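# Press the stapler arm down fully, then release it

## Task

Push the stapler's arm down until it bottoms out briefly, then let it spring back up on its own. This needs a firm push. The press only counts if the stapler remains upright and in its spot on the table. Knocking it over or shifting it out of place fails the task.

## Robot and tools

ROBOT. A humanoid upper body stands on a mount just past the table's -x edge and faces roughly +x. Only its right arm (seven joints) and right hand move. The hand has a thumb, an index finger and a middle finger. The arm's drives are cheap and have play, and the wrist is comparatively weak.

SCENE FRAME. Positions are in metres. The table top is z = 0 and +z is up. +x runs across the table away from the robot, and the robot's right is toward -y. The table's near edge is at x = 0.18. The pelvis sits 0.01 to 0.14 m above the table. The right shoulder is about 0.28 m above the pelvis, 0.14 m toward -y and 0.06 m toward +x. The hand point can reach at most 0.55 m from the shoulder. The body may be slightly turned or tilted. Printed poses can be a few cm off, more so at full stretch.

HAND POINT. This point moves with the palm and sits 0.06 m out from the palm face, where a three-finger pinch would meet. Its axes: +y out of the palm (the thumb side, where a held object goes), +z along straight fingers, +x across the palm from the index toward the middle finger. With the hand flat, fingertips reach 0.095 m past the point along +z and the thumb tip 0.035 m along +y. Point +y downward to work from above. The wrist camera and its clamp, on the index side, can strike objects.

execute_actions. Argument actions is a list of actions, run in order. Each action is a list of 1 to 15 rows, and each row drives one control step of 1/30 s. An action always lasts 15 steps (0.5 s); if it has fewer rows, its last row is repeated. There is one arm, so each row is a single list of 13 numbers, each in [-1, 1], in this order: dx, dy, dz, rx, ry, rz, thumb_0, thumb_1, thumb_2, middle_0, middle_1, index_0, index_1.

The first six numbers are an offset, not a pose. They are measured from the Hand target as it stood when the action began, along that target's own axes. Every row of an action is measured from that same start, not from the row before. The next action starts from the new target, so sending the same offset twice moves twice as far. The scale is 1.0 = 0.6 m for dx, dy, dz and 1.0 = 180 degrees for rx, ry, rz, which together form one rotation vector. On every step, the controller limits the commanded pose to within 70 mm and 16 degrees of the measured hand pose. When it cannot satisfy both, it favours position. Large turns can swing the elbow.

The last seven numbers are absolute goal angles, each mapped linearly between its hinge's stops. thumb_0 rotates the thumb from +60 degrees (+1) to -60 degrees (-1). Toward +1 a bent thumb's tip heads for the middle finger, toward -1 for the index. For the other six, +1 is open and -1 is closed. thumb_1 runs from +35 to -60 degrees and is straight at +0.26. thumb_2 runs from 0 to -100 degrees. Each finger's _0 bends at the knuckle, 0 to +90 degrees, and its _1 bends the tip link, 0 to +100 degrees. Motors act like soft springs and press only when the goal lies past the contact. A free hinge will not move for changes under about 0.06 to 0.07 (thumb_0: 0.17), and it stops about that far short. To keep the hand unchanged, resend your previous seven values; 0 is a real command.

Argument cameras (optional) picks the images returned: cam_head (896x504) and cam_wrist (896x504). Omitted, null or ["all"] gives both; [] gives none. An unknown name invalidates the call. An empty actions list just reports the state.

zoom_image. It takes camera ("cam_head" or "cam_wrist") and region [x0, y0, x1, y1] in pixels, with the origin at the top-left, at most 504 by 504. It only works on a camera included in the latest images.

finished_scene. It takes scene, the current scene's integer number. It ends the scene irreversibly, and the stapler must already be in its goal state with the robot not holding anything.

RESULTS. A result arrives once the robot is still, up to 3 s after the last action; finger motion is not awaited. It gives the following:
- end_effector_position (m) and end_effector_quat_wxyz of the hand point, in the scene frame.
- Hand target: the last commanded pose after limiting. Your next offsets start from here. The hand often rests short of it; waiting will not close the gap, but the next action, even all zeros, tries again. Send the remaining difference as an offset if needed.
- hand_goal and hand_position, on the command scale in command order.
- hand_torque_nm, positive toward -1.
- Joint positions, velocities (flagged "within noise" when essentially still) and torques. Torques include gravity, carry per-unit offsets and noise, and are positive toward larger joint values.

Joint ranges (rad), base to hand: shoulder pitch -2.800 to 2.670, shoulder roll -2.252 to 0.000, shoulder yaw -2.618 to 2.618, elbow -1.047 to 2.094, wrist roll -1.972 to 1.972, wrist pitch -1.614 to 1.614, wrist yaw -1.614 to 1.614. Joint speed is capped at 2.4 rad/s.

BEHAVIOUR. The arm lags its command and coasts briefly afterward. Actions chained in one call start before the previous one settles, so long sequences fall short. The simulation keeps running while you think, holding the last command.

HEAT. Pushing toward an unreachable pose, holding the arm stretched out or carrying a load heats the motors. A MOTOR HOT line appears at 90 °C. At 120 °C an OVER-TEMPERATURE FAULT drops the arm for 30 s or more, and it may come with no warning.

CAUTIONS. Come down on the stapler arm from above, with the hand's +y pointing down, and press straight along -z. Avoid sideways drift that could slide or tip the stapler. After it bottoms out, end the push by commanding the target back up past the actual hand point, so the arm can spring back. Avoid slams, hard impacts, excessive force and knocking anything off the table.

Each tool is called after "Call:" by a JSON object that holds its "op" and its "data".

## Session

Call:
{"op": "execute_actions", "data": {"actions": []}}

Scene clock: 0.00 s.
end_effector_position=(+0.2219, -0.4106, +0.2450) hand_goal=(+0.000, +0.263, +1.000, +1.000, +1.000, +1.000, +1.000) hand_position=(+0.000, +0.263, +1.000, +1.000, +1.000, +1.000, +1.000) hand_torque_nm=(+0.00, +0.00, +0.00, +0.00, +0.00, +0.00, +0.00) end_effector_quat_wxyz=(-0.116, -0.242, -0.362, +0.893)
Joint positions: [-0.527 -0.152 -0.493 -0.202 -1.344 1.209 -0.812]
Joint velocities: within noise
Joint torques (N m): no reading
Hand target: +0.2219, -0.4106, +0.2450; -0.116, -0.242, -0.362, +0.893

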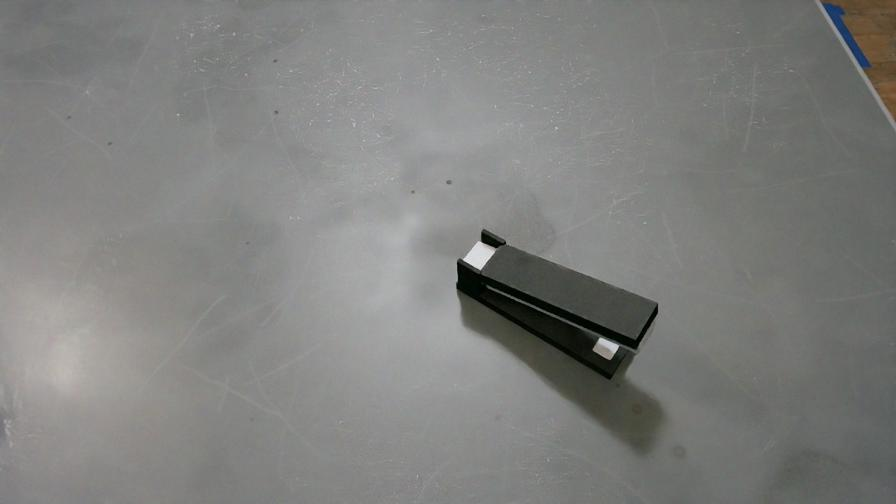

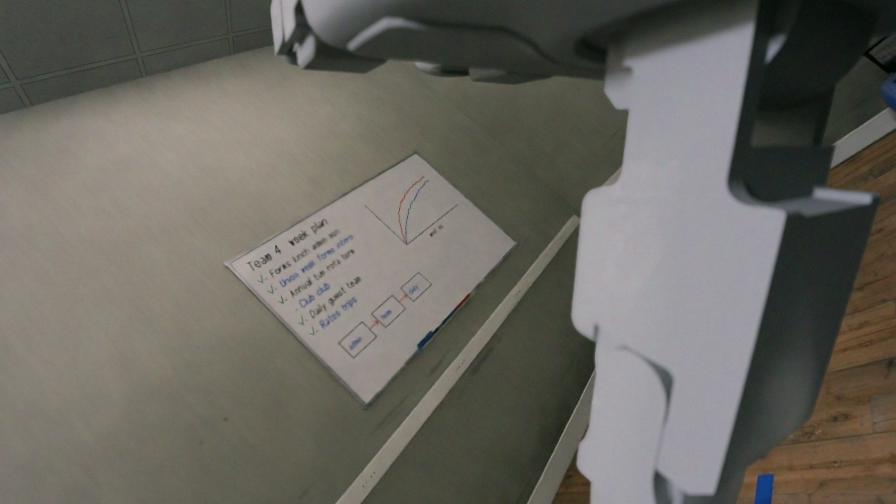

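Call:
{"op": "execute_actions", "data": {"actions": [[[-0.01,-0.02,-0.03,0,0,0,0,0.263,1,0.8,0.8,0.8,0.8],[-0.02,-0.04,-0.06,0,0,0,0,0.263,1,0.6,0.6,0.6,0.6],[-0.035,-0.06,-0.09,0,0,0,0,0.263,1,0.3,0.3,0.3,0.3],[-0.05,-0.09,-0.135,0,0,0,0,0.263,1,0,0,0,0],[-0.065,-0.12,-0.18,0,0,0,0,0.263,1,-0.3,-0.3,-0.3,-0.3],[-0.08,-0.145,-0.218,0,0,0,0,0.263,1,-0.6,-0.6,-0.6,-0.6],[-0.08,-0.145,-0.218,-0.02,-0.01,-0.01,0,0.263,1,-1,-1,-1,-1],[-0.08,-0.145,-0.218,-0.06,-0.02,-0.03,0,0.263,1,-1,-1,-1,-1],[-0.08,-0.145,-0.218,-0.1,-0.037,-0.045,0,0.263,1,-1,-1,-1,-1],[-0.08,-0.145,-0.218,-0.15,-0.055,-0.068,0,0.263,1,-1,-1,-1,-1]],[[0,0,0,-0.06,-0.02,-0.03,0,0.263,1,-1,-1,-1,-1],[0,0,0,-0.15,-0.055,-0.068,0,0.263,1,-1,-1,-1,-1],[0,0,0,-0.25,-0.092,-0.113,0,0.263,1,-1,-1,-1,-1]],[[0,0,0,-0.06,-0.02,-0.03,0,0.263,1,-1,-1,-1,-1],[0,0,0,-0.15,-0.055,-0.068,0,0.263,1,-1,-1,-1,-1],[0,0,0,-0.25,-0.092,-0.113,0,0.263,1,-1,-1,-1,-1]]]}}

Scene clock: 9.77 s.
end_effector_position=(+0.2723, -0.2537, +0.2352) hand_goal=(+0.000, +0.263, +1.000, -1.000, -1.000, -1.000, -1.000) hand_position=(+0.000, +0.263, +1.000, -0.945, -0.938, -0.945, -0.938) hand_torque_nm=(+0.00, +0.00, +0.00, +0.07, +0.09, +0.07, +0.09) end_effector_quat_wxyz=(-0.428, +0.072, -0.598, +0.674)
Joint positions: [-0.17 -0.006 0.068 -0.928 -1.947 0.871 0.514]
Joint velocities: within noise
Joint torques (N m): [-1.82 -1.8 -0.11 -3.62 -0.64 -0.73 -0.67]
Hand target: +0.2751, -0.2553, +0.2400; -0.365, +0.095, -0.646, +0.663
Off the commanded pose: 0.006 m, 42 deg; orientation clipped; orientation clipped at the end of an earlier action of this call.
joint sent to its limit — joint 5 (wrist roll), lower limit. The joint targets are off in position and orientation.

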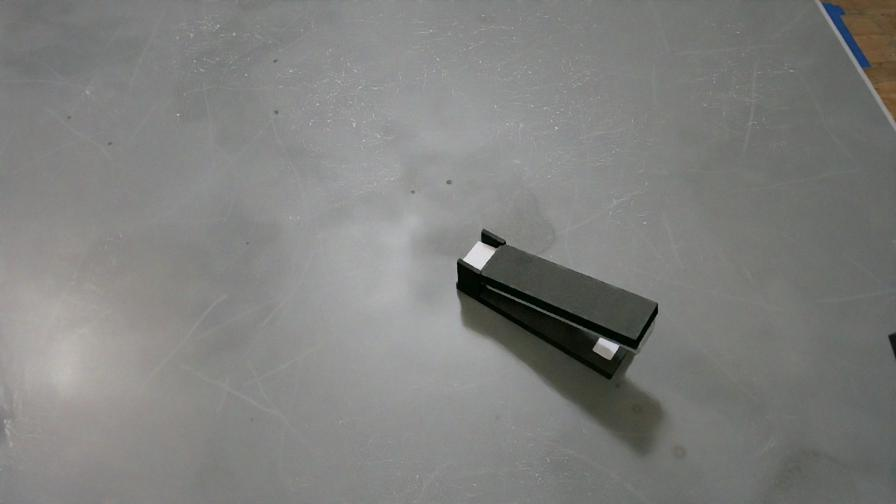

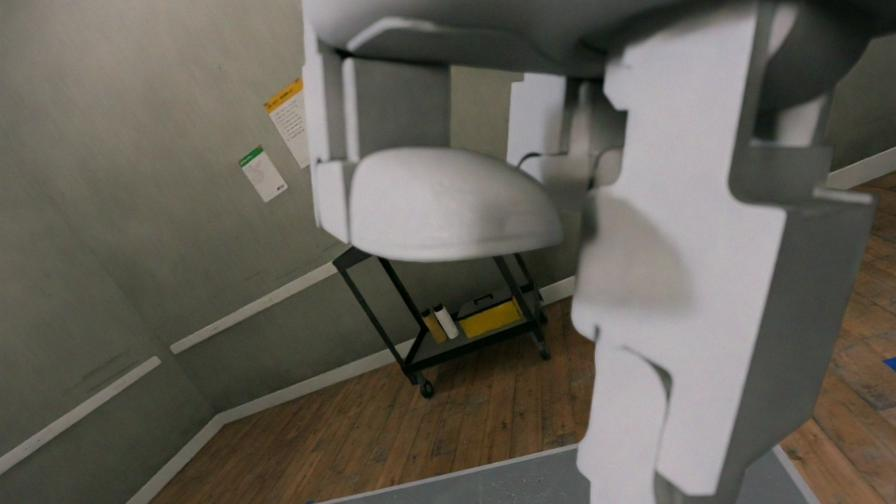

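Call:
{"op": "execute_actions", "data": {"actions": [[[0,0,0,-0.05,-0.014,0.06,0,0.263,1,-1,-1,-1,-1],[0,0,0,-0.1,-0.028,0.12,0,0.263,1,-1,-1,-1,-1],[0,0,0,-0.15,-0.042,0.185,0,0.263,1,-1,-1,-1,-1]],[[0,0,0,-0.05,-0.014,0.06,0,0.263,1,-1,-1,-1,-1],[0,0,0,-0.1,-0.028,0.12,0,0.263,1,-1,-1,-1,-1],[0,0,0,-0.15,-0.042,0.185,0,0.263,1,-1,-1,-1,-1]]], "cameras": ["cam_head"]}}

Scene clock: 13.73 s.
end_effector_position=(+0.2722, -0.2574, +0.2414) hand_goal=(+0.000, +0.263, +1.000, -1.000, -1.000, -1.000, -1.000) hand_position=(+0.000, +0.263, +1.000, -0.945, -0.942, -0.945, -0.942) hand_torque_nm=(+0.00, +0.00, +0.00, +0.07, +0.08, +0.07, +0.08) end_effector_quat_wxyz=(+0.641, +0.047, +0.766, -0.020)
Joint positions: [-0.514 -0.218 -1.156 -0.623 -0.502 1 1.347]
Joint velocities: within noise
Joint torques (N m): [-2.87 -3.52 0.08 -1.91 0.66 -0.96 0.21]
Hand target: +0.2751, -0.2553, +0.2400; +0.651, +0.037, +0.758, -0.001
Off the commanded pose: 0.004 m, 3 deg.
Images, in order (width x height): cam_head 896x504.

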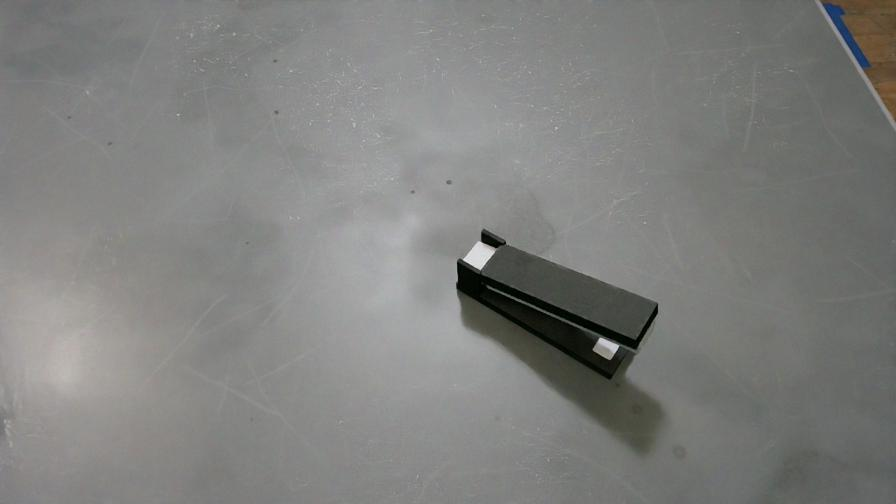

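Call:
{"op": "execute_actions", "data": {"actions": [[[0,0.05,0.02,-0.02,0.04,-0.03,0,0.263,1,-1,-1,-1,-1],[0,0.1,0.04,-0.04,0.07,-0.05,0,0.263,1,-1,-1,-1,-1],[0,0.16,0.06,-0.06,0.1,-0.07,0,0.263,1,-1,-1,-1,-1],[0,0.22,0.08,-0.075,0.134,-0.095,0,0.263,1,-1,-1,-1,-1],[0,0.26,0.09,-0.075,0.134,-0.095,0,0.263,1,-1,-1,-1,-1]],[[0,0,0,-0.04,0.07,-0.05,0,0.263,1,-1,-1,-1,-1],[0,0,0,-0.075,0.134,-0.095,0,0.263,1,-1,-1,-1,-1]],[[0,0,0,-0.04,0.07,-0.05,0,0.263,1,-1,-1,-1,-1],[0,0,0,-0.075,0.134,-0.095,0,0.263,1,-1,-1,-1,-1]]]}}

Scene clock: 18.17 s.
end_effector_position=(+0.3364, -0.1064, +0.2342) hand_goal=(+0.000, +0.263, +1.000, -1.000, -1.000, -1.000, -1.000) hand_position=(+0.000, +0.263, +1.000, -0.945, -0.942, -0.945, -0.943) hand_torque_nm=(+0.00, +0.00, +0.00, +0.07, +0.08, +0.07, +0.08) end_effector_quat_wxyz=(+0.031, -0.468, +0.883, -0.004)
Joint positions: [-1.711 -0.69 1.186 0.632 -0.085 1.162 1.597]
Joint velocities: within noise
Joint torques (N m): [-8.85 -2.14 -1.02 0.44 0.11 -0.23 0.17]
Hand target: +0.3373, -0.1024, +0.2389; +0.017, -0.478, +0.878, -0.001
Off the commanded pose: 0.006 m, 2 deg.
joint sent to its limit — joint 7 (wrist yaw), upper limit. The joint targets are off in orientation, not in position.

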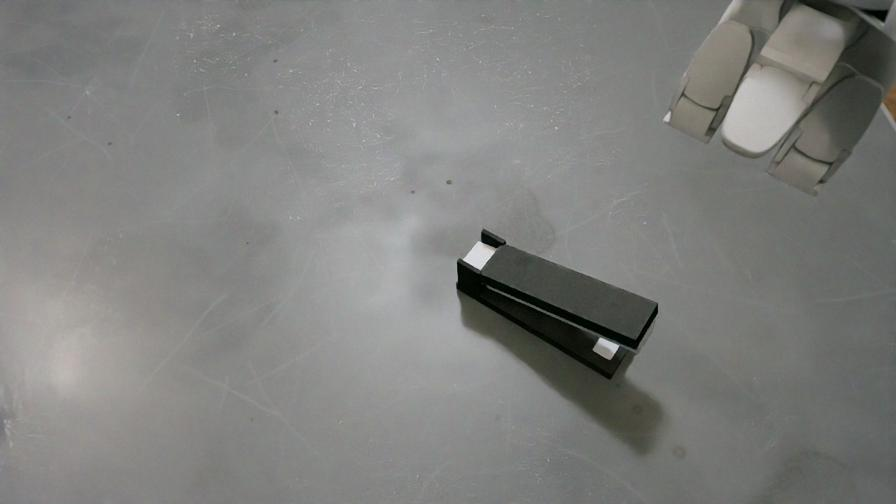

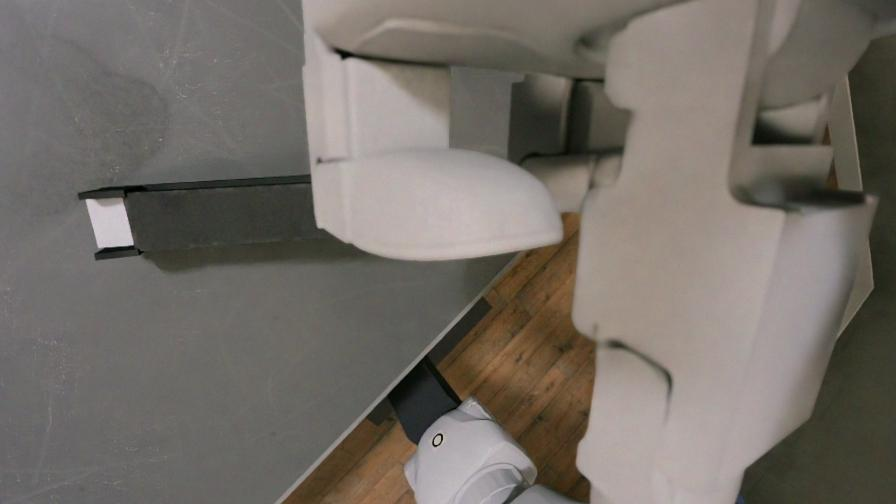

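Call:
{"op": "execute_actions", "data": {"actions": [[[-0.02,0.015,0.03,0,0,0,0,0.263,1,-1,-1,-1,-1],[-0.045,0.03,0.06,0,0,0,0,0.263,1,-1,-1,-1,-1],[-0.075,0.05,0.1,0,0,0,0,0.263,1,-1,-1,-1,-1]],[[0,0,0,0,0,0,0,0.263,1,-1,-1,-1,-1]]]}}

Scene clock: 23.17 s.
end_effector_position=(+0.3376, -0.0500, +0.1768) hand_goal=(+0.000, +0.263, +1.000, -1.000, -1.000, -1.000, -1.000) hand_position=(+0.000, +0.263, +1.000, -0.945, -0.942, -0.945, -0.943) hand_torque_nm=(+0.00, +0.00, +0.00, +0.07, +0.08, +0.07, +0.08) end_effector_quat_wxyz=(+0.014, -0.476, +0.879, -0.002)
Joint positions: [-1.633 -0.348 1.125 0.906 -0.077 1.165 1.403]
Joint velocities: within noise
Joint torques (N m): [-8 -1.88 -1.03 0.09 -0.08 -0.23 0.25]
Hand target: +0.3384, -0.0474, +0.1797; +0.017, -0.478, +0.878, -0.001
Off the commanded pose: 0.004 m, 1 deg.

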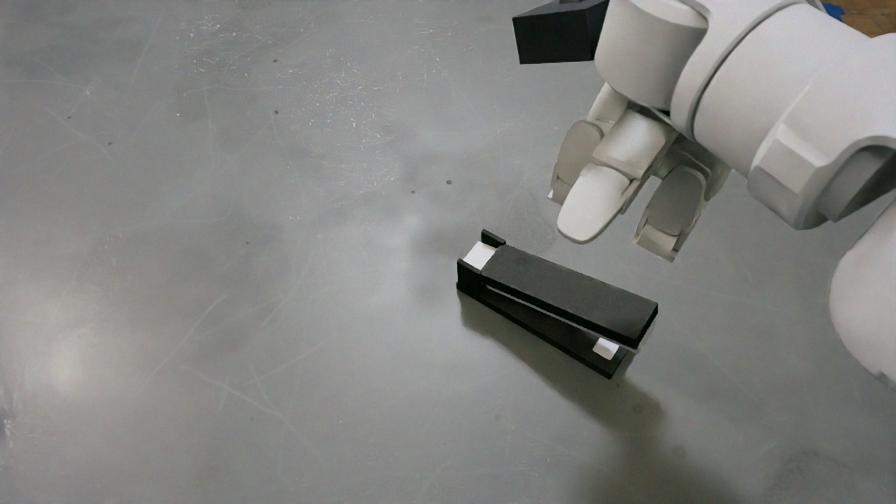

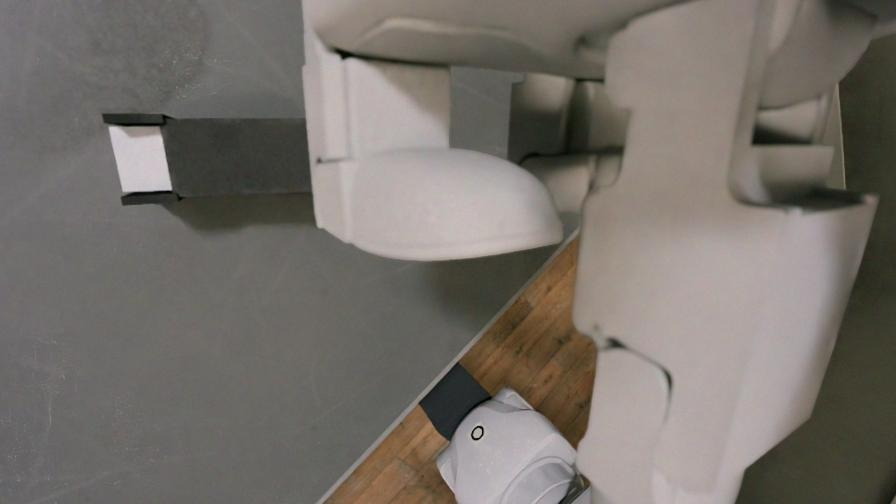

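Call:
{"op": "execute_actions", "data": {"actions": [[[-0.005,0,0.04,0,0,0,0,0.263,1,-1,-1,-1,-1],[-0.01,0,0.08,0,0,0,0,0.263,1,-1,-1,-1,-1],[-0.015,0,0.11,0,0,0,0,0.263,1,-1,-1,-1,-1]],[[0,0,0,0,0,0,0,0.263,1,-1,-1,-1,-1]]]}}

Scene clock: 28.00 s.
end_effector_position=(+0.3411, -0.0430, +0.1083) hand_goal=(+0.000, +0.263, +1.000, -1.000, -1.000, -1.000, -1.000) hand_position=(+0.000, +0.263, +1.000, -0.945, -0.942, -0.945, -0.943) hand_torque_nm=(+0.00, +0.00, +0.00, +0.07, +0.08, +0.07, +0.08) end_effector_quat_wxyz=(+0.034, -0.468, +0.883, -0.006)
Joint positions: [-1.557 -0.093 0.943 1.428 -0.055 0.837 1.08]
Joint velocities: within noise
Joint torques (N m): [-8.86 -1.47 -0.25 -0.36 -0.1 -0.27 -0.01]
Hand target: +0.3453, -0.0389, +0.1140; +0.017, -0.478, +0.878, -0.001
Off the commanded pose: 0.008 m, 2 deg.

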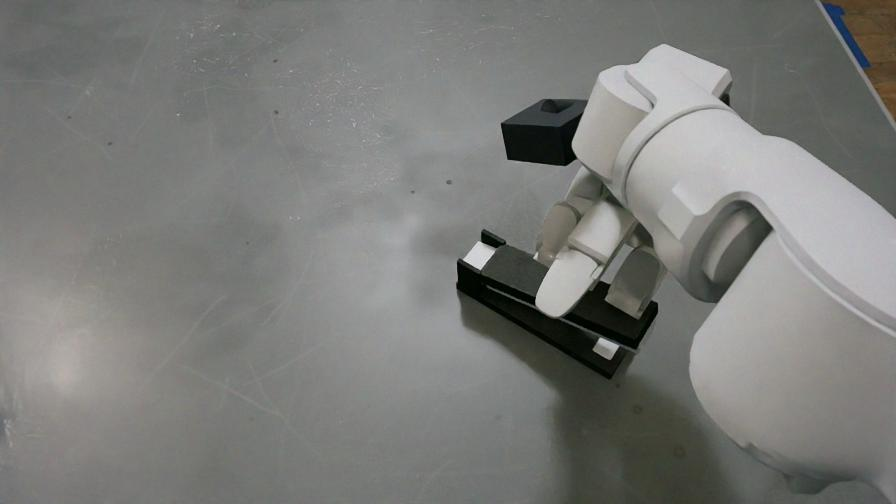

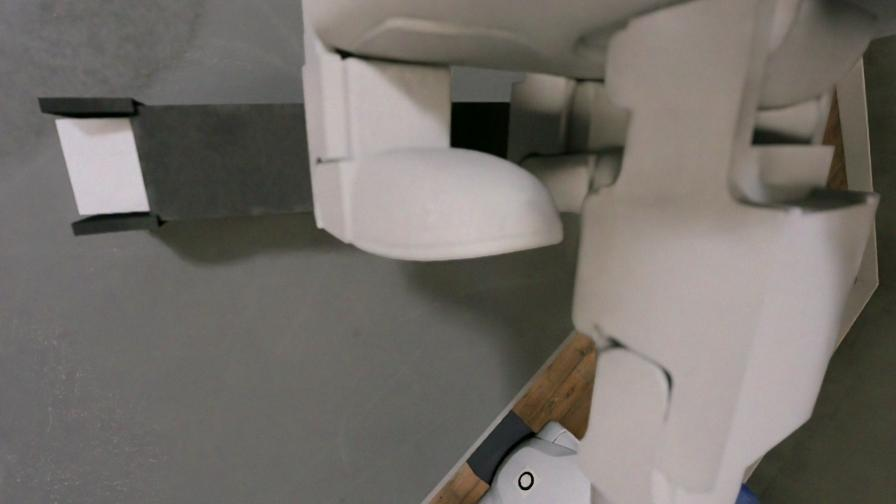

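Call:
{"op": "execute_actions", "data": {"actions": [[[-0.006,0,0.025,0,0,0,0,0.263,1,-1,-1,-1,-1],[-0.013,0,0.05,0,0,0,0,0.263,1,-1,-1,-1,-1]],[[0,0,0.02,0,0,0,0,0.263,1,-1,-1,-1,-1]]]}}

Scene clock: 30.73 s.
end_effector_position=(+0.3577, -0.0331, +0.0811) hand_goal=(+0.000, +0.263, +1.000, -1.000, -1.000, -1.000, -1.000) hand_position=(+0.000, +0.263, +1.000, -0.970, -0.942, -0.945, -0.943) hand_torque_nm=(+0.00, +0.00, +0.00, +0.04, +0.08, +0.07, +0.08) end_effector_quat_wxyz=(+0.113, -0.459, +0.880, -0.039)
Joint positions: [-1.511 -0.063 0.826 1.437 -0.013 0.769 0.795]
Joint velocities: within noise
Joint torques (N m): [-5.31 -1.12 -0.28 -0.82 0.03 -0.39 -0.11]
Hand target: +0.3509, -0.0317, +0.0723; +0.017, -0.478, +0.878, -0.001
Off the commanded pose: 0.011 m, 12 deg.

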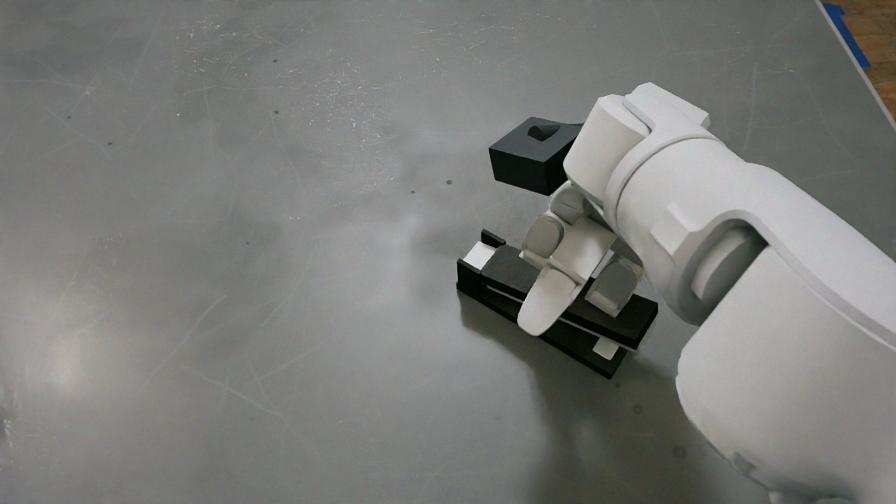

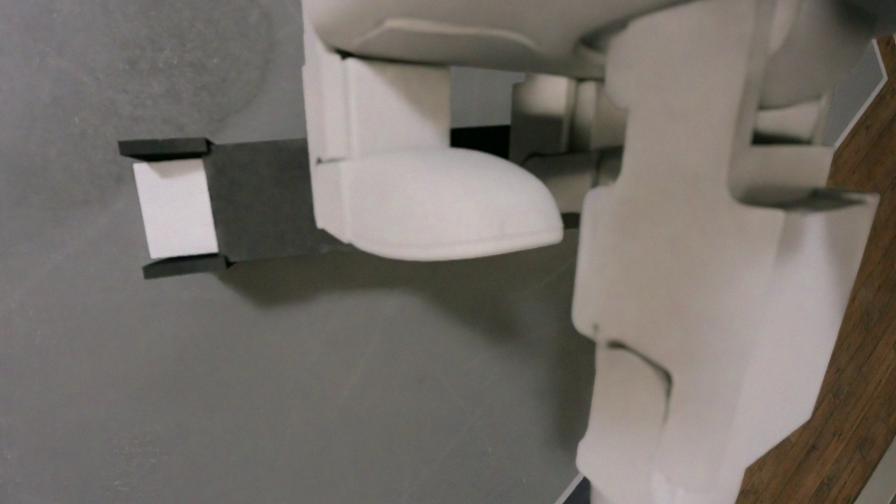

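Call:
{"op": "execute_actions", "data": {"actions": [[[0.005,0.01,-0.01,0,0,0,0,0.263,1,-1,-1,-1,-1],[0.01,0.02,-0.02,0,0,0,0,0.263,1,-1,-1,-1,-1]],[[0,0,0,0,0,0,0,0.263,1,-1,-1,-1,-1]]]}}

Scene clock: 34.57 s.
end_effector_position=(+0.3376, -0.0301, +0.0848) hand_goal=(+0.000, +0.263, +1.000, -1.000, -1.000, -1.000, -1.000) hand_position=(+0.000, +0.263, +1.000, -0.970, -0.942, -0.945, -0.943) hand_torque_nm=(+0.00, +0.00, +0.00, +0.04, +0.08, +0.07, +0.08) end_effector_quat_wxyz=(+0.057, -0.469, +0.882, -0.011)
Joint positions: [-1.511 -0.04 0.871 1.446 -0.042 0.816 0.936]
Joint velocities: within noise
Joint torques (N m): [-6.77 -1.87 0.1 -1.77 -0.22 0 0.2]
Hand target: +0.3372, -0.0305, +0.0838; +0.017, -0.478, +0.878, -0.001
Off the commanded pose: 0.001 m, 5 deg.

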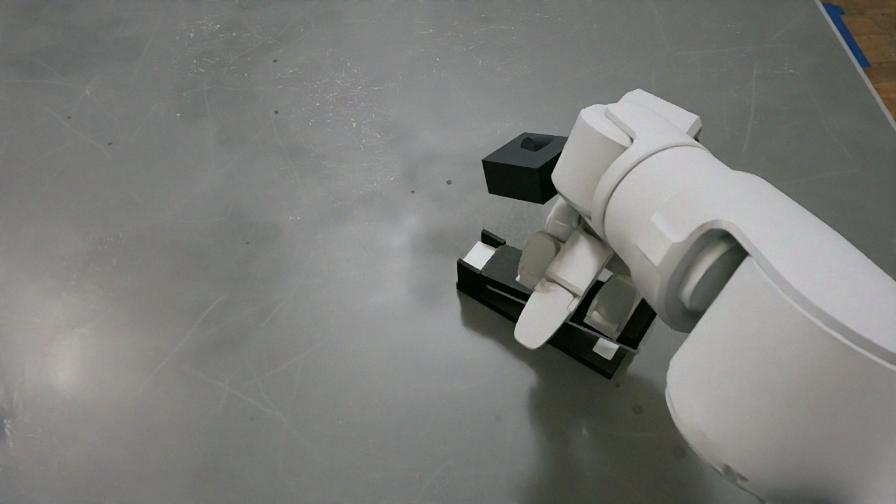

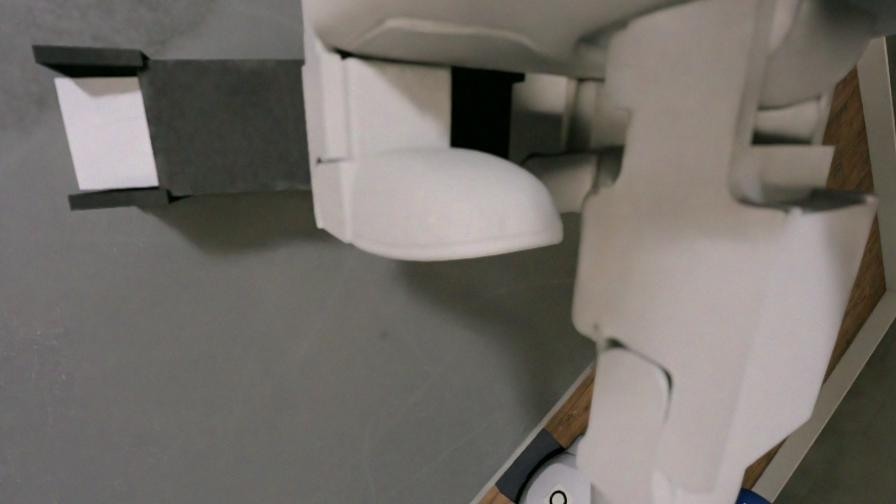

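Call:
{"op": "execute_actions", "data": {"actions": [[[0,0,0.02,0,0,0,0,0.263,1,-1,-1,-1,-1],[0,0,0.04,0,0,0,0,0.263,1,-1,-1,-1,-1]]], "cameras": ["cam_head"]}}

Call:
{"op": "execute_actions", "data": {"actions": [[[0,0,0.015,0,0,0,0,0.263,1,-1,-1,-1,-1],[0,0,0.035,0,0,0,0,0.263,1,-1,-1,-1,-1]]], "cameras": ["cam_head"]}}

Scene clock: 36.70 s.
end_effector_position=(+0.3465, -0.0295, +0.0734) hand_goal=(+0.000, +0.263, +1.000, -1.000, -1.000, -1.000, -1.000) hand_position=(+0.000, +0.263, +1.000, -0.997, -0.943, -0.945, -0.943) hand_torque_nm=(+0.00, +0.00, +0.00, +0.00, +0.08, +0.07, +0.08) end_effector_quat_wxyz=(+0.093, -0.465, +0.880, -0.030)
Joint positions: [-1.488 -0.04 0.824 1.44 -0.03 0.781 0.814]
Joint velocities: within noise
Joint torques (N m): [-4.1 -1.17 -0.22 -1.1 0.02 -0.62 -0.58]
Hand target: +0.3379, -0.0301, +0.0599; +0.017, -0.478, +0.878, -0.001
Off the commanded pose: 0.016 m, 9 deg.
Images, in order (width x height): cam_head 896x504.

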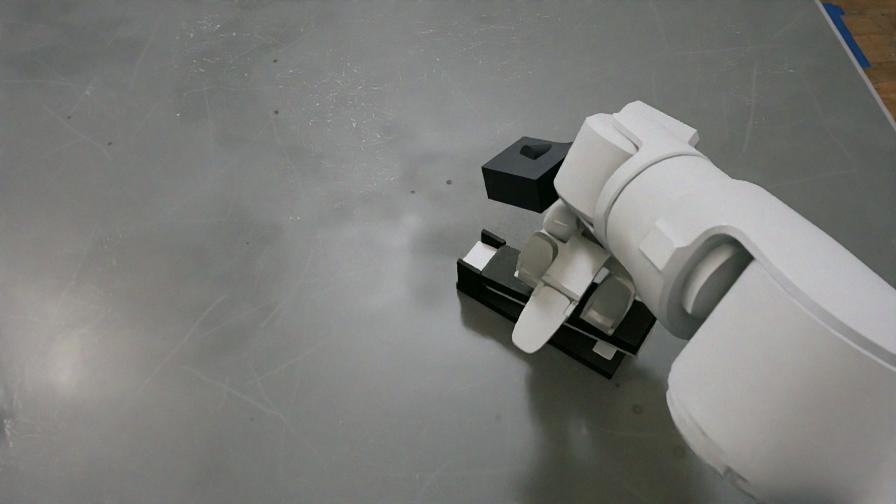

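Scene clock: 37.40 s.
end_effector_position=(+0.3524, -0.0285, +0.0618) hand_goal=(+0.000, +0.263, +1.000, -1.000, -1.000, -1.000, -1.000) hand_position=(+0.000, +0.263, +1.000, -0.998, -0.943, -0.945, -0.943) hand_torque_nm=(+0.00, +0.00, +0.00, +0.00, +0.08, +0.07, +0.08) end_effector_quat_wxyz=(+0.122, -0.459, +0.879, -0.041)
Joint positions: [-1.458 -0.038 0.778 1.437 -0.023 0.744 0.711]
Joint velocities: within noise
Joint torques (N m): [-2.3 -0.65 -0.28 -0.73 0.08 -1.14 -1.26]
Hand target: +0.3386, -0.0298, +0.0389; +0.017, -0.478, +0.878, -0.001
Off the commanded pose: 0.027 m, 13 deg.
Images, in order (width x height): cam_head 896x504.

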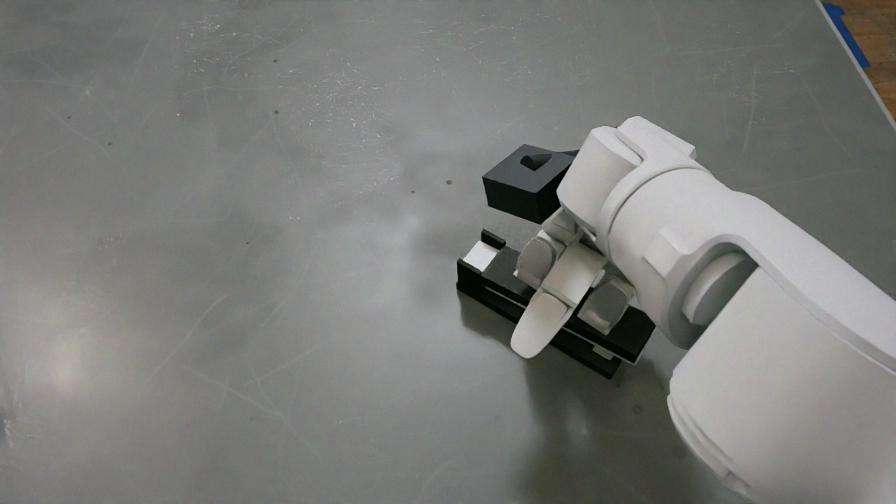

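Call:
{"op": "execute_actions", "data": {"actions": [[[0,0,0.015,0,0,0,0,0.263,1,-1,-1,-1,-1],[0,0,0.035,0,0,0,0,0.263,1,-1,-1,-1,-1]]], "cameras": ["cam_head"]}}

Call:
{"op": "execute_actions", "data": {"actions": [[[0,0,0.015,0,0,0,0,0.263,1,-1,-1,-1,-1],[0,0,0.03,0,0,0,0,0.263,1,-1,-1,-1,-1]]]}}

Scene clock: 39.40 s.
end_effector_position=(+0.3561, -0.0274, +0.0502) hand_goal=(+0.000, +0.263, +1.000, -1.000, -1.000, -1.000, -1.000) hand_position=(+0.000, +0.263, +1.000, -1.000, -0.943, -0.945, -0.943) hand_torque_nm=(+0.00, +0.00, +0.00, +0.00, +0.08, +0.07, +0.08) end_effector_quat_wxyz=(+0.145, -0.451, +0.879, -0.050)
Joint positions: [-1.425 -0.034 0.733 1.433 -0.023 0.71 0.621]
Joint velocities: within noise
Joint torques (N m): [-0.61 -0.3 -0.3 -0.65 0.1 -1.92 -2.27]
Hand target: +0.3392, -0.0295, +0.0179; +0.018, -0.478, +0.878, -0.001
Off the commanded pose: 0.037 m, 16 deg; orientation clipped.
Images, in order (width x height): cam_head 896x504.

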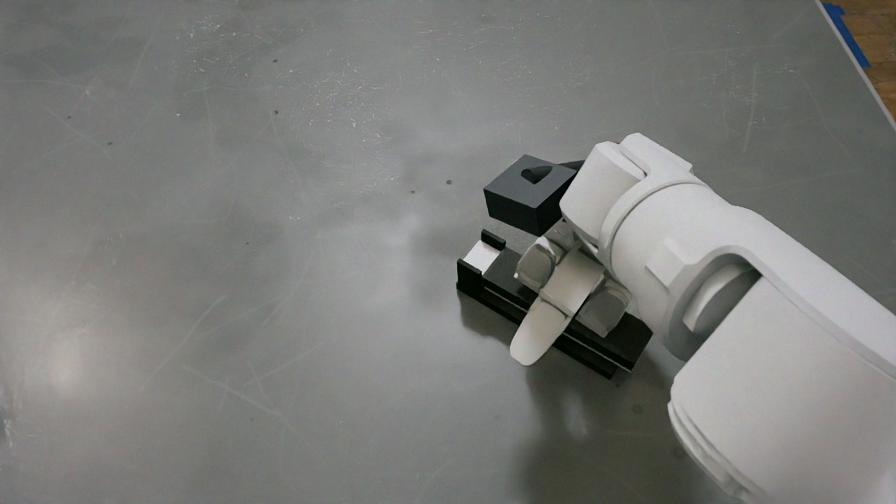

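Scene clock: 40.13 s.
end_effector_position=(+0.3675, -0.0256, +0.0456) hand_goal=(+0.000, +0.263, +1.000, -1.000, -1.000, -1.000, -1.000) hand_position=(+0.000, +0.263, +1.000, -1.001, -0.943, -0.945, -0.943) hand_torque_nm=(+0.00, +0.00, +0.00, +0.00, +0.08, +0.07, +0.08) end_effector_quat_wxyz=(+0.185, -0.452, +0.870, -0.069)
Joint positions: [-1.413 -0.034 0.707 1.428 -0.023 0.651 0.531]
Joint velocities: within noise
Joint torques (N m): [1.48 0.48 -0.24 0.67 0.09 -1.77 -2.05]
Hand target: +0.3398, -0.0292, -0.0001; +0.058, -0.473, +0.879, -0.018
Off the commanded pose: 0.054 m, 21 deg; orientation clipped.

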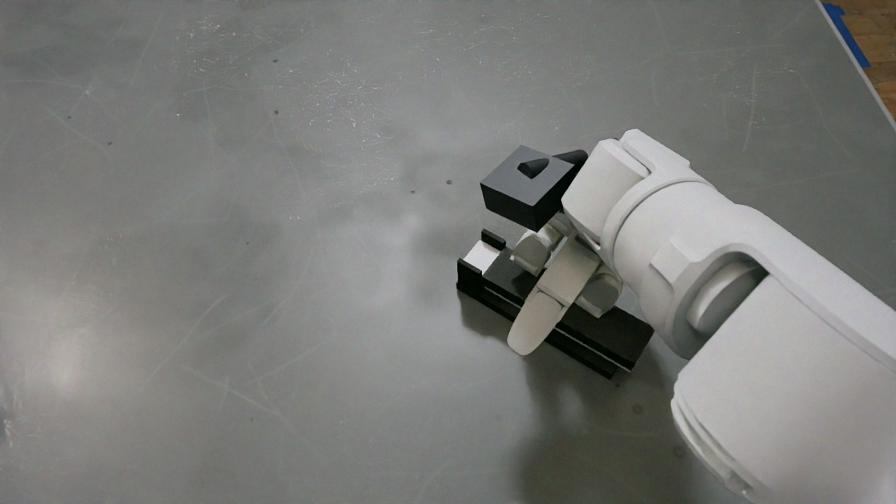

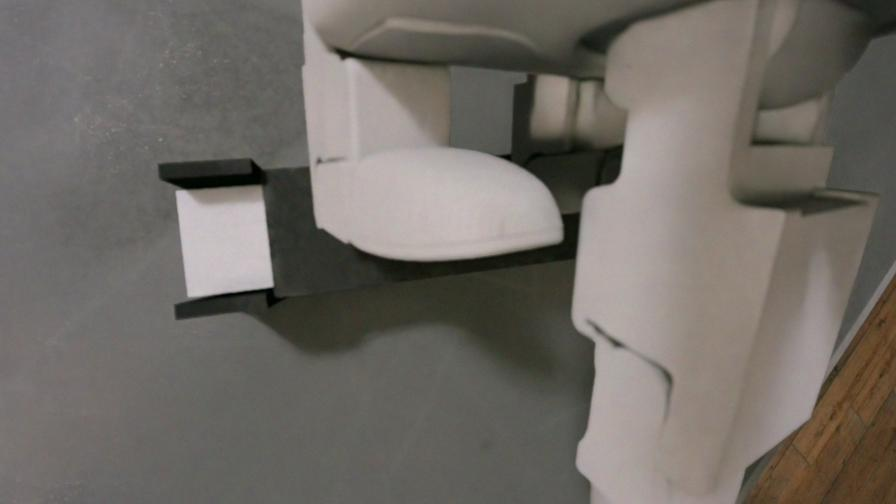

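Call:
{"op": "execute_actions", "data": {"actions": [[[0,0,-0.03,0,0,0,0,0.263,1,-1,-1,-1,-1],[0,0,-0.07,0,0,0,0,0.263,1,-1,-1,-1,-1],[0,0,-0.11,0,0,0,0,0.263,1,-1,-1,-1,-1],[0,0,-0.16,0,0,0,0,0.263,1,-1,-1,-1,-1]],[[0,0,0,-0.025,0.022,0,0,0.263,1,-1,-1,-1,-1]],[[0,0,0,-0.025,0.022,0,0,0.263,1,-1,-1,-1,-1]]]}}

Scene clock: 46.50 s.
end_effector_position=(+0.3282, -0.0303, +0.0960) hand_goal=(+0.000, +0.263, +1.000, -1.000, -1.000, -1.000, -1.000) hand_position=(+0.000, +0.263, +1.000, -1.001, -0.943, -0.945, -0.943) hand_torque_nm=(+0.00, +0.00, +0.00, +0.00, +0.08, +0.07, +0.08) end_effector_quat_wxyz=(+0.016, -0.467, +0.884, +0.000)
Joint positions: [-1.53 -0.029 0.868 1.45 -0.122 0.869 1.061]
Joint velocities: within noise
Joint torques (N m): [-6.52 -2.57 -0.25 -1.98 -0.04 0.06 0.23]
Hand target: +0.3285, -0.0315, +0.0952; -0.040, -0.474, +0.879, +0.019
Off the commanded pose: 0.001 m, 7 deg.

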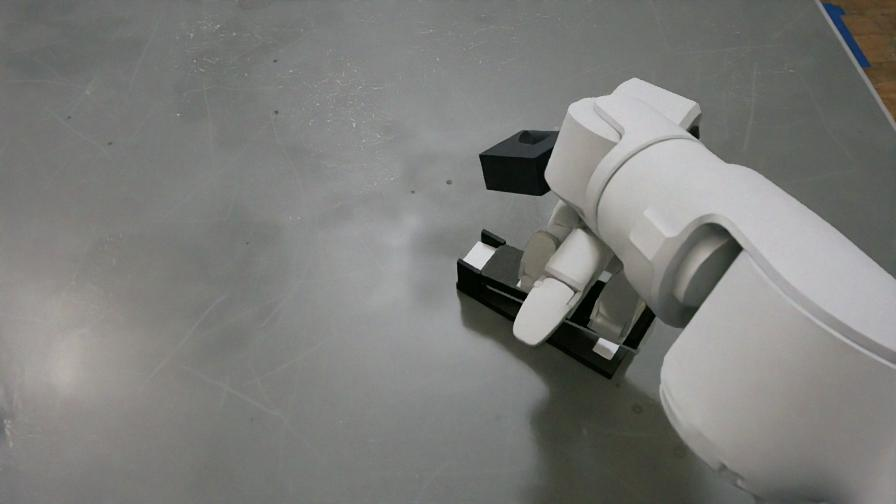

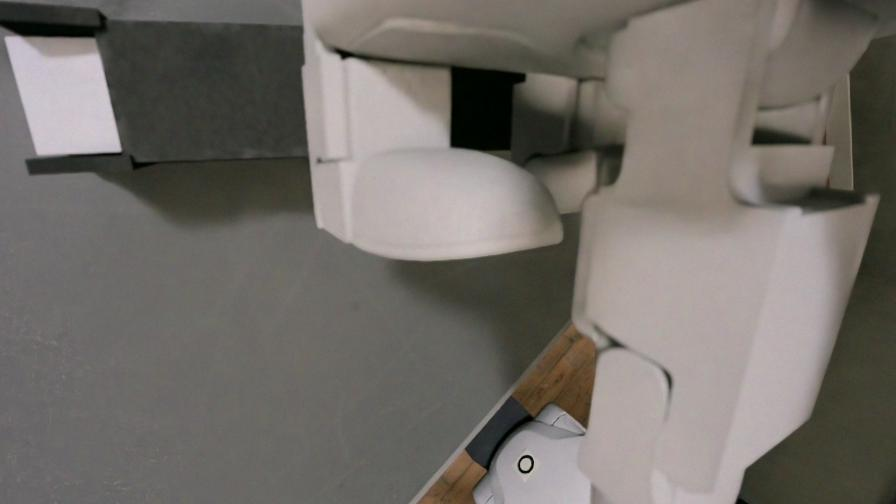

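Call:
{"op": "execute_actions", "data": {"actions": [[[0,0,0.025,-0.015,0.013,0,0,0.263,1,-1,-1,-1,-1],[0.003,0.003,0.05,-0.02,0.018,0,0,0.263,1,-1,-1,-1,-1]],[[0.005,0.007,0.025,-0.015,0.013,0,0,0.263,1,-1,-1,-1,-1],[0.01,0.012,0.045,-0.025,0.022,0,0,0.263,1,-1,-1,-1,-1]]], "cameras": ["cam_head"]}}

Call:
{"op": "execute_actions", "data": {"actions": [[[0.005,0.007,0.02,-0.015,0.013,0,0,0.263,1,-1,-1,-1,-1],[0.01,0.012,0.045,-0.025,0.022,0,0,0.263,1,-1,-1,-1,-1]]], "cameras": ["cam_head"]}}

Scene clock: 49.47 s.
end_effector_position=(+0.3261, -0.0321, +0.0608) hand_goal=(+0.000, +0.263, +1.000, -1.000, -1.000, -1.000, -1.000) hand_position=(+0.000, +0.263, +1.000, -1.001, -0.943, -0.945, -0.943) hand_torque_nm=(+0.00, +0.00, +0.00, +0.00, +0.08, +0.07, +0.08) end_effector_quat_wxyz=(+0.043, -0.456, +0.889, -0.015)
Joint positions: [-1.437 -0.02 0.785 1.442 -0.102 0.83 0.864]
Joint velocities: within noise
Joint torques (N m): [-2 -0.83 -0.43 -0.57 0.16 -0.48 -0.42]
Hand target: +0.3095, -0.0337, +0.0406; -0.086, -0.468, +0.879, +0.035
Off the commanded pose: 0.026 m, 21 deg; orientation clipped.
Images, in order (width x height): cam_head 896x504.

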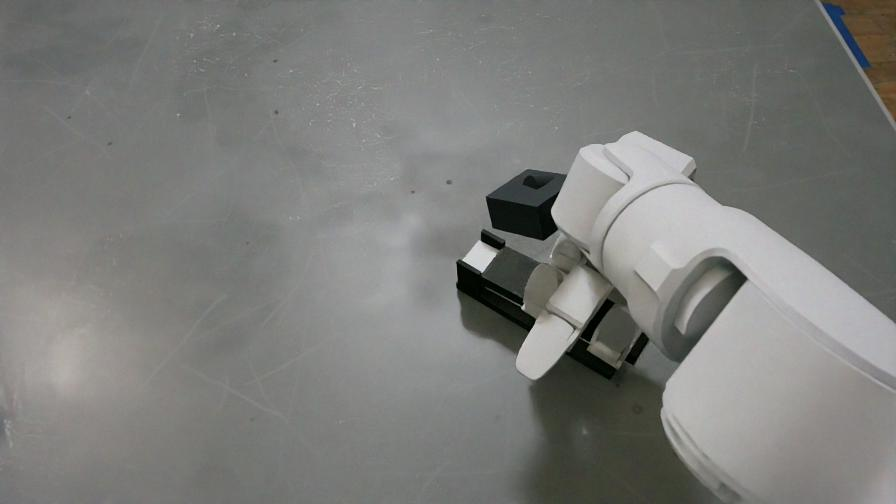

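Scene clock: 50.17 s.
end_effector_position=(+0.3213, -0.0333, +0.0461) hand_goal=(+0.000, +0.263, +1.000, -1.000, -1.000, -1.000, -1.000) hand_position=(+0.000, +0.263, +1.000, -1.001, -0.943, -0.977, -0.943) hand_torque_nm=(+0.00, +0.00, +0.00, +0.00, +0.08, +0.03, +0.08) end_effector_quat_wxyz=(+0.046, -0.456, +0.889, -0.021)
Joint positions: [-1.396 -0.01 0.766 1.442 -0.102 0.812 0.804]
Joint velocities: within noise
Joint torques (N m): [0.31 -0.1 -0.45 -0.1 0.25 -0.72 -0.87]
Hand target: +0.2954, -0.0352, +0.0158; -0.083, -0.465, +0.881, +0.031
Off the commanded pose: 0.040 m, 23 deg; orientation clipped.
Images, in order (width x height): cam_head 896x504.

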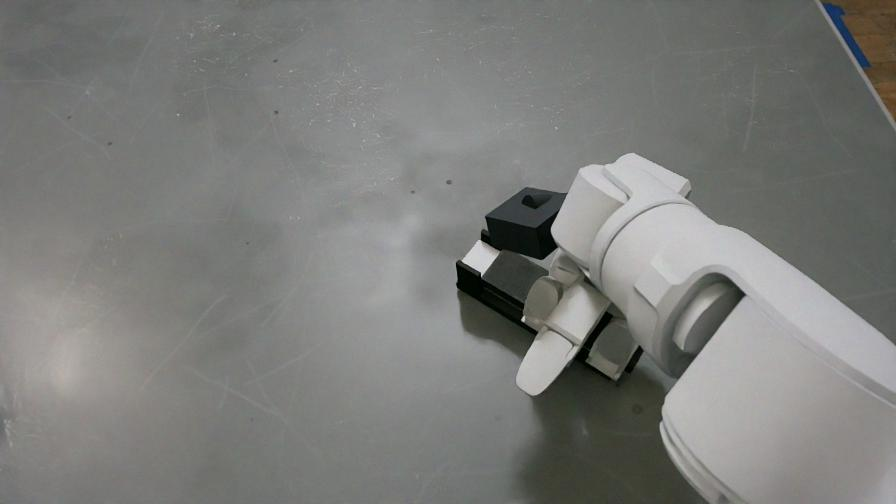

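Call:
{"op": "execute_actions", "data": {"actions": [[[0,0,0.02,-0.015,0.013,0,0,0.263,1,-1,-1,-1,-1],[0,-0.01,0.05,-0.025,0.022,0,0,0.263,1,-1,-1,-1,-1]]], "cameras": ["cam_head"]}}

Call:
{"op": "zoom_image", "data": {"camera": "cam_head", "region": [440, 200, 690, 420]}}

Scene clock: 52.00 s.
end_effector_position=(+0.3242, -0.0315, +0.0428) hand_goal=(+0.000, +0.263, +1.000, -1.000, -1.000, -1.000, -1.000) hand_position=(+0.000, +0.263, +1.000, -1.002, -0.943, -0.982, -0.943) hand_torque_nm=(+0.00, +0.00, +0.00, +0.00, +0.08, +0.02, +0.08) end_effector_quat_wxyz=(+0.059, -0.438, +0.897, -0.014)
Joint positions: [-1.382 -0.019 0.708 1.435 -0.097 0.811 0.759]
Joint velocities: within noise
Joint torques (N m): [4.55 -0.11 -0.37 -0.08 0.2 -3.07 -4.03]
Hand target: +0.2950, -0.0393, -0.0146; -0.071, -0.457, +0.886, +0.029
Off the commanded pose: 0.065 m, 23 deg; orientation clipped.
Images, in order (width x height): cam_head 896x504.

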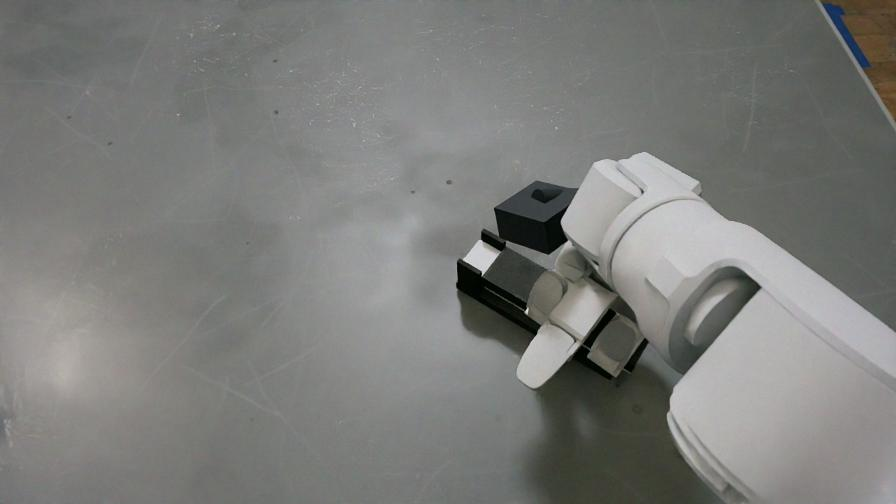

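Scaled by 2.016 from the camera's 896x504 image, which has a finer 1280x720 frame.

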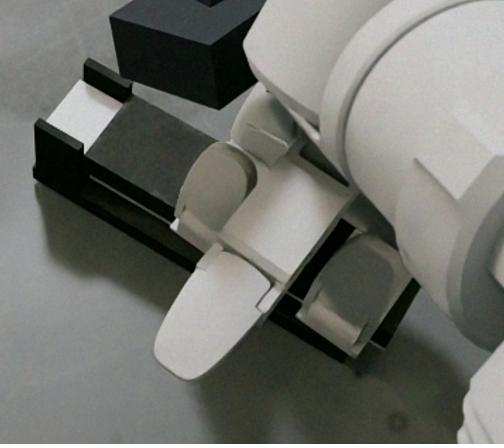

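Call:
{"op": "execute_actions", "data": {"actions": [[[0,0,0.02,-0.02,0.013,0,0,0.263,1,-1,-1,-1,-1],[0.005,0,0.05,-0.04,0.03,0,0,0.263,1,-1,-1,-1,-1]]]}}

Call:
{"op": "zoom_image", "data": {"camera": "cam_head", "region": [440, 200, 690, 420]}}

Scene clock: 54.03 s.
end_effector_position=(+0.3284, -0.0313, +0.0444) hand_goal=(+0.000, +0.263, +1.000, -1.000, -1.000, -1.000, -1.000) hand_position=(+0.000, +0.263, +1.000, -1.002, -0.943, -0.982, -0.943) hand_torque_nm=(+0.00, +0.00, +0.00, +0.00, +0.08, +0.02, +0.08) end_effector_quat_wxyz=(+0.068, -0.419, +0.906, -0.004)
Joint positions: [-1.381 -0.035 0.654 1.435 -0.097 0.811 0.742]
Joint velocities: within noise
Joint torques (N m): [5.29 0.05 -0.31 -0.39 0.17 -3.67 -4.67]
Hand target: +0.2998, -0.0391, -0.0190; -0.062, -0.443, +0.894, +0.037
Off the commanded pose: 0.097 m, 26 deg; position and orientation clipped.

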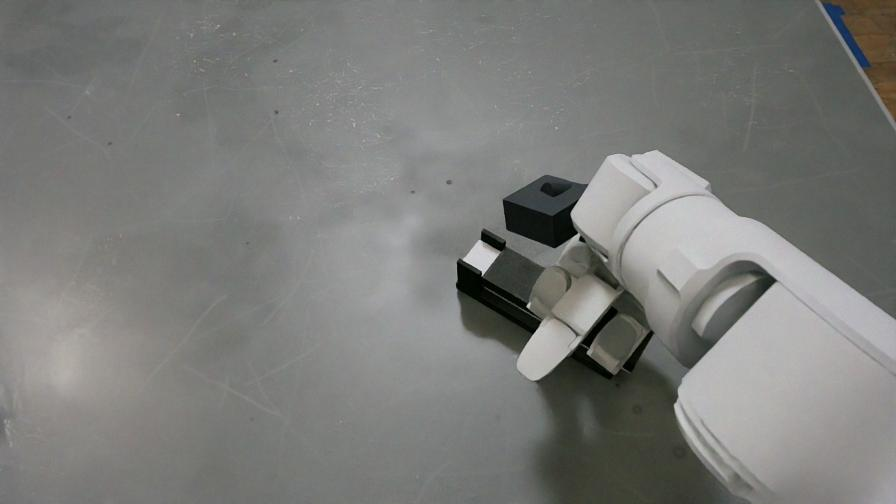

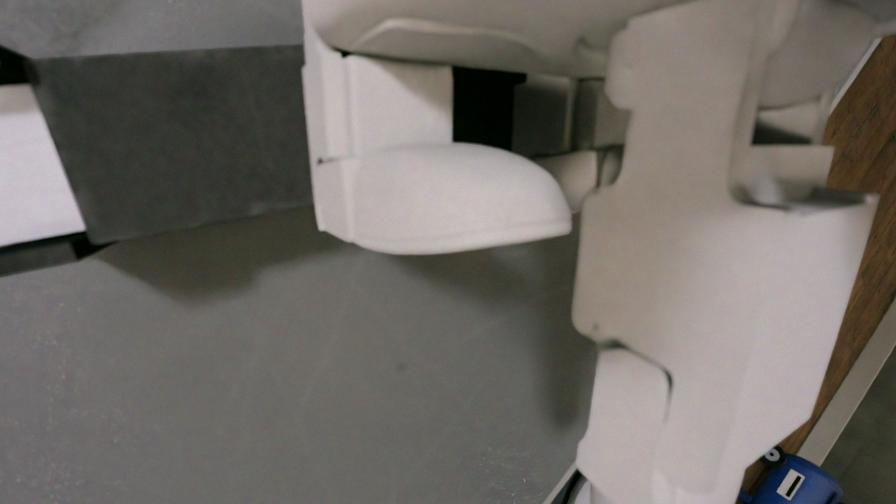

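Scaled by 2.016 from the camera's 896x504 image, which has a finer 1280x720 frame.

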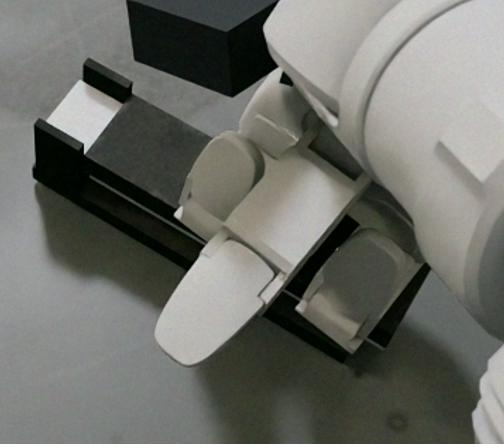

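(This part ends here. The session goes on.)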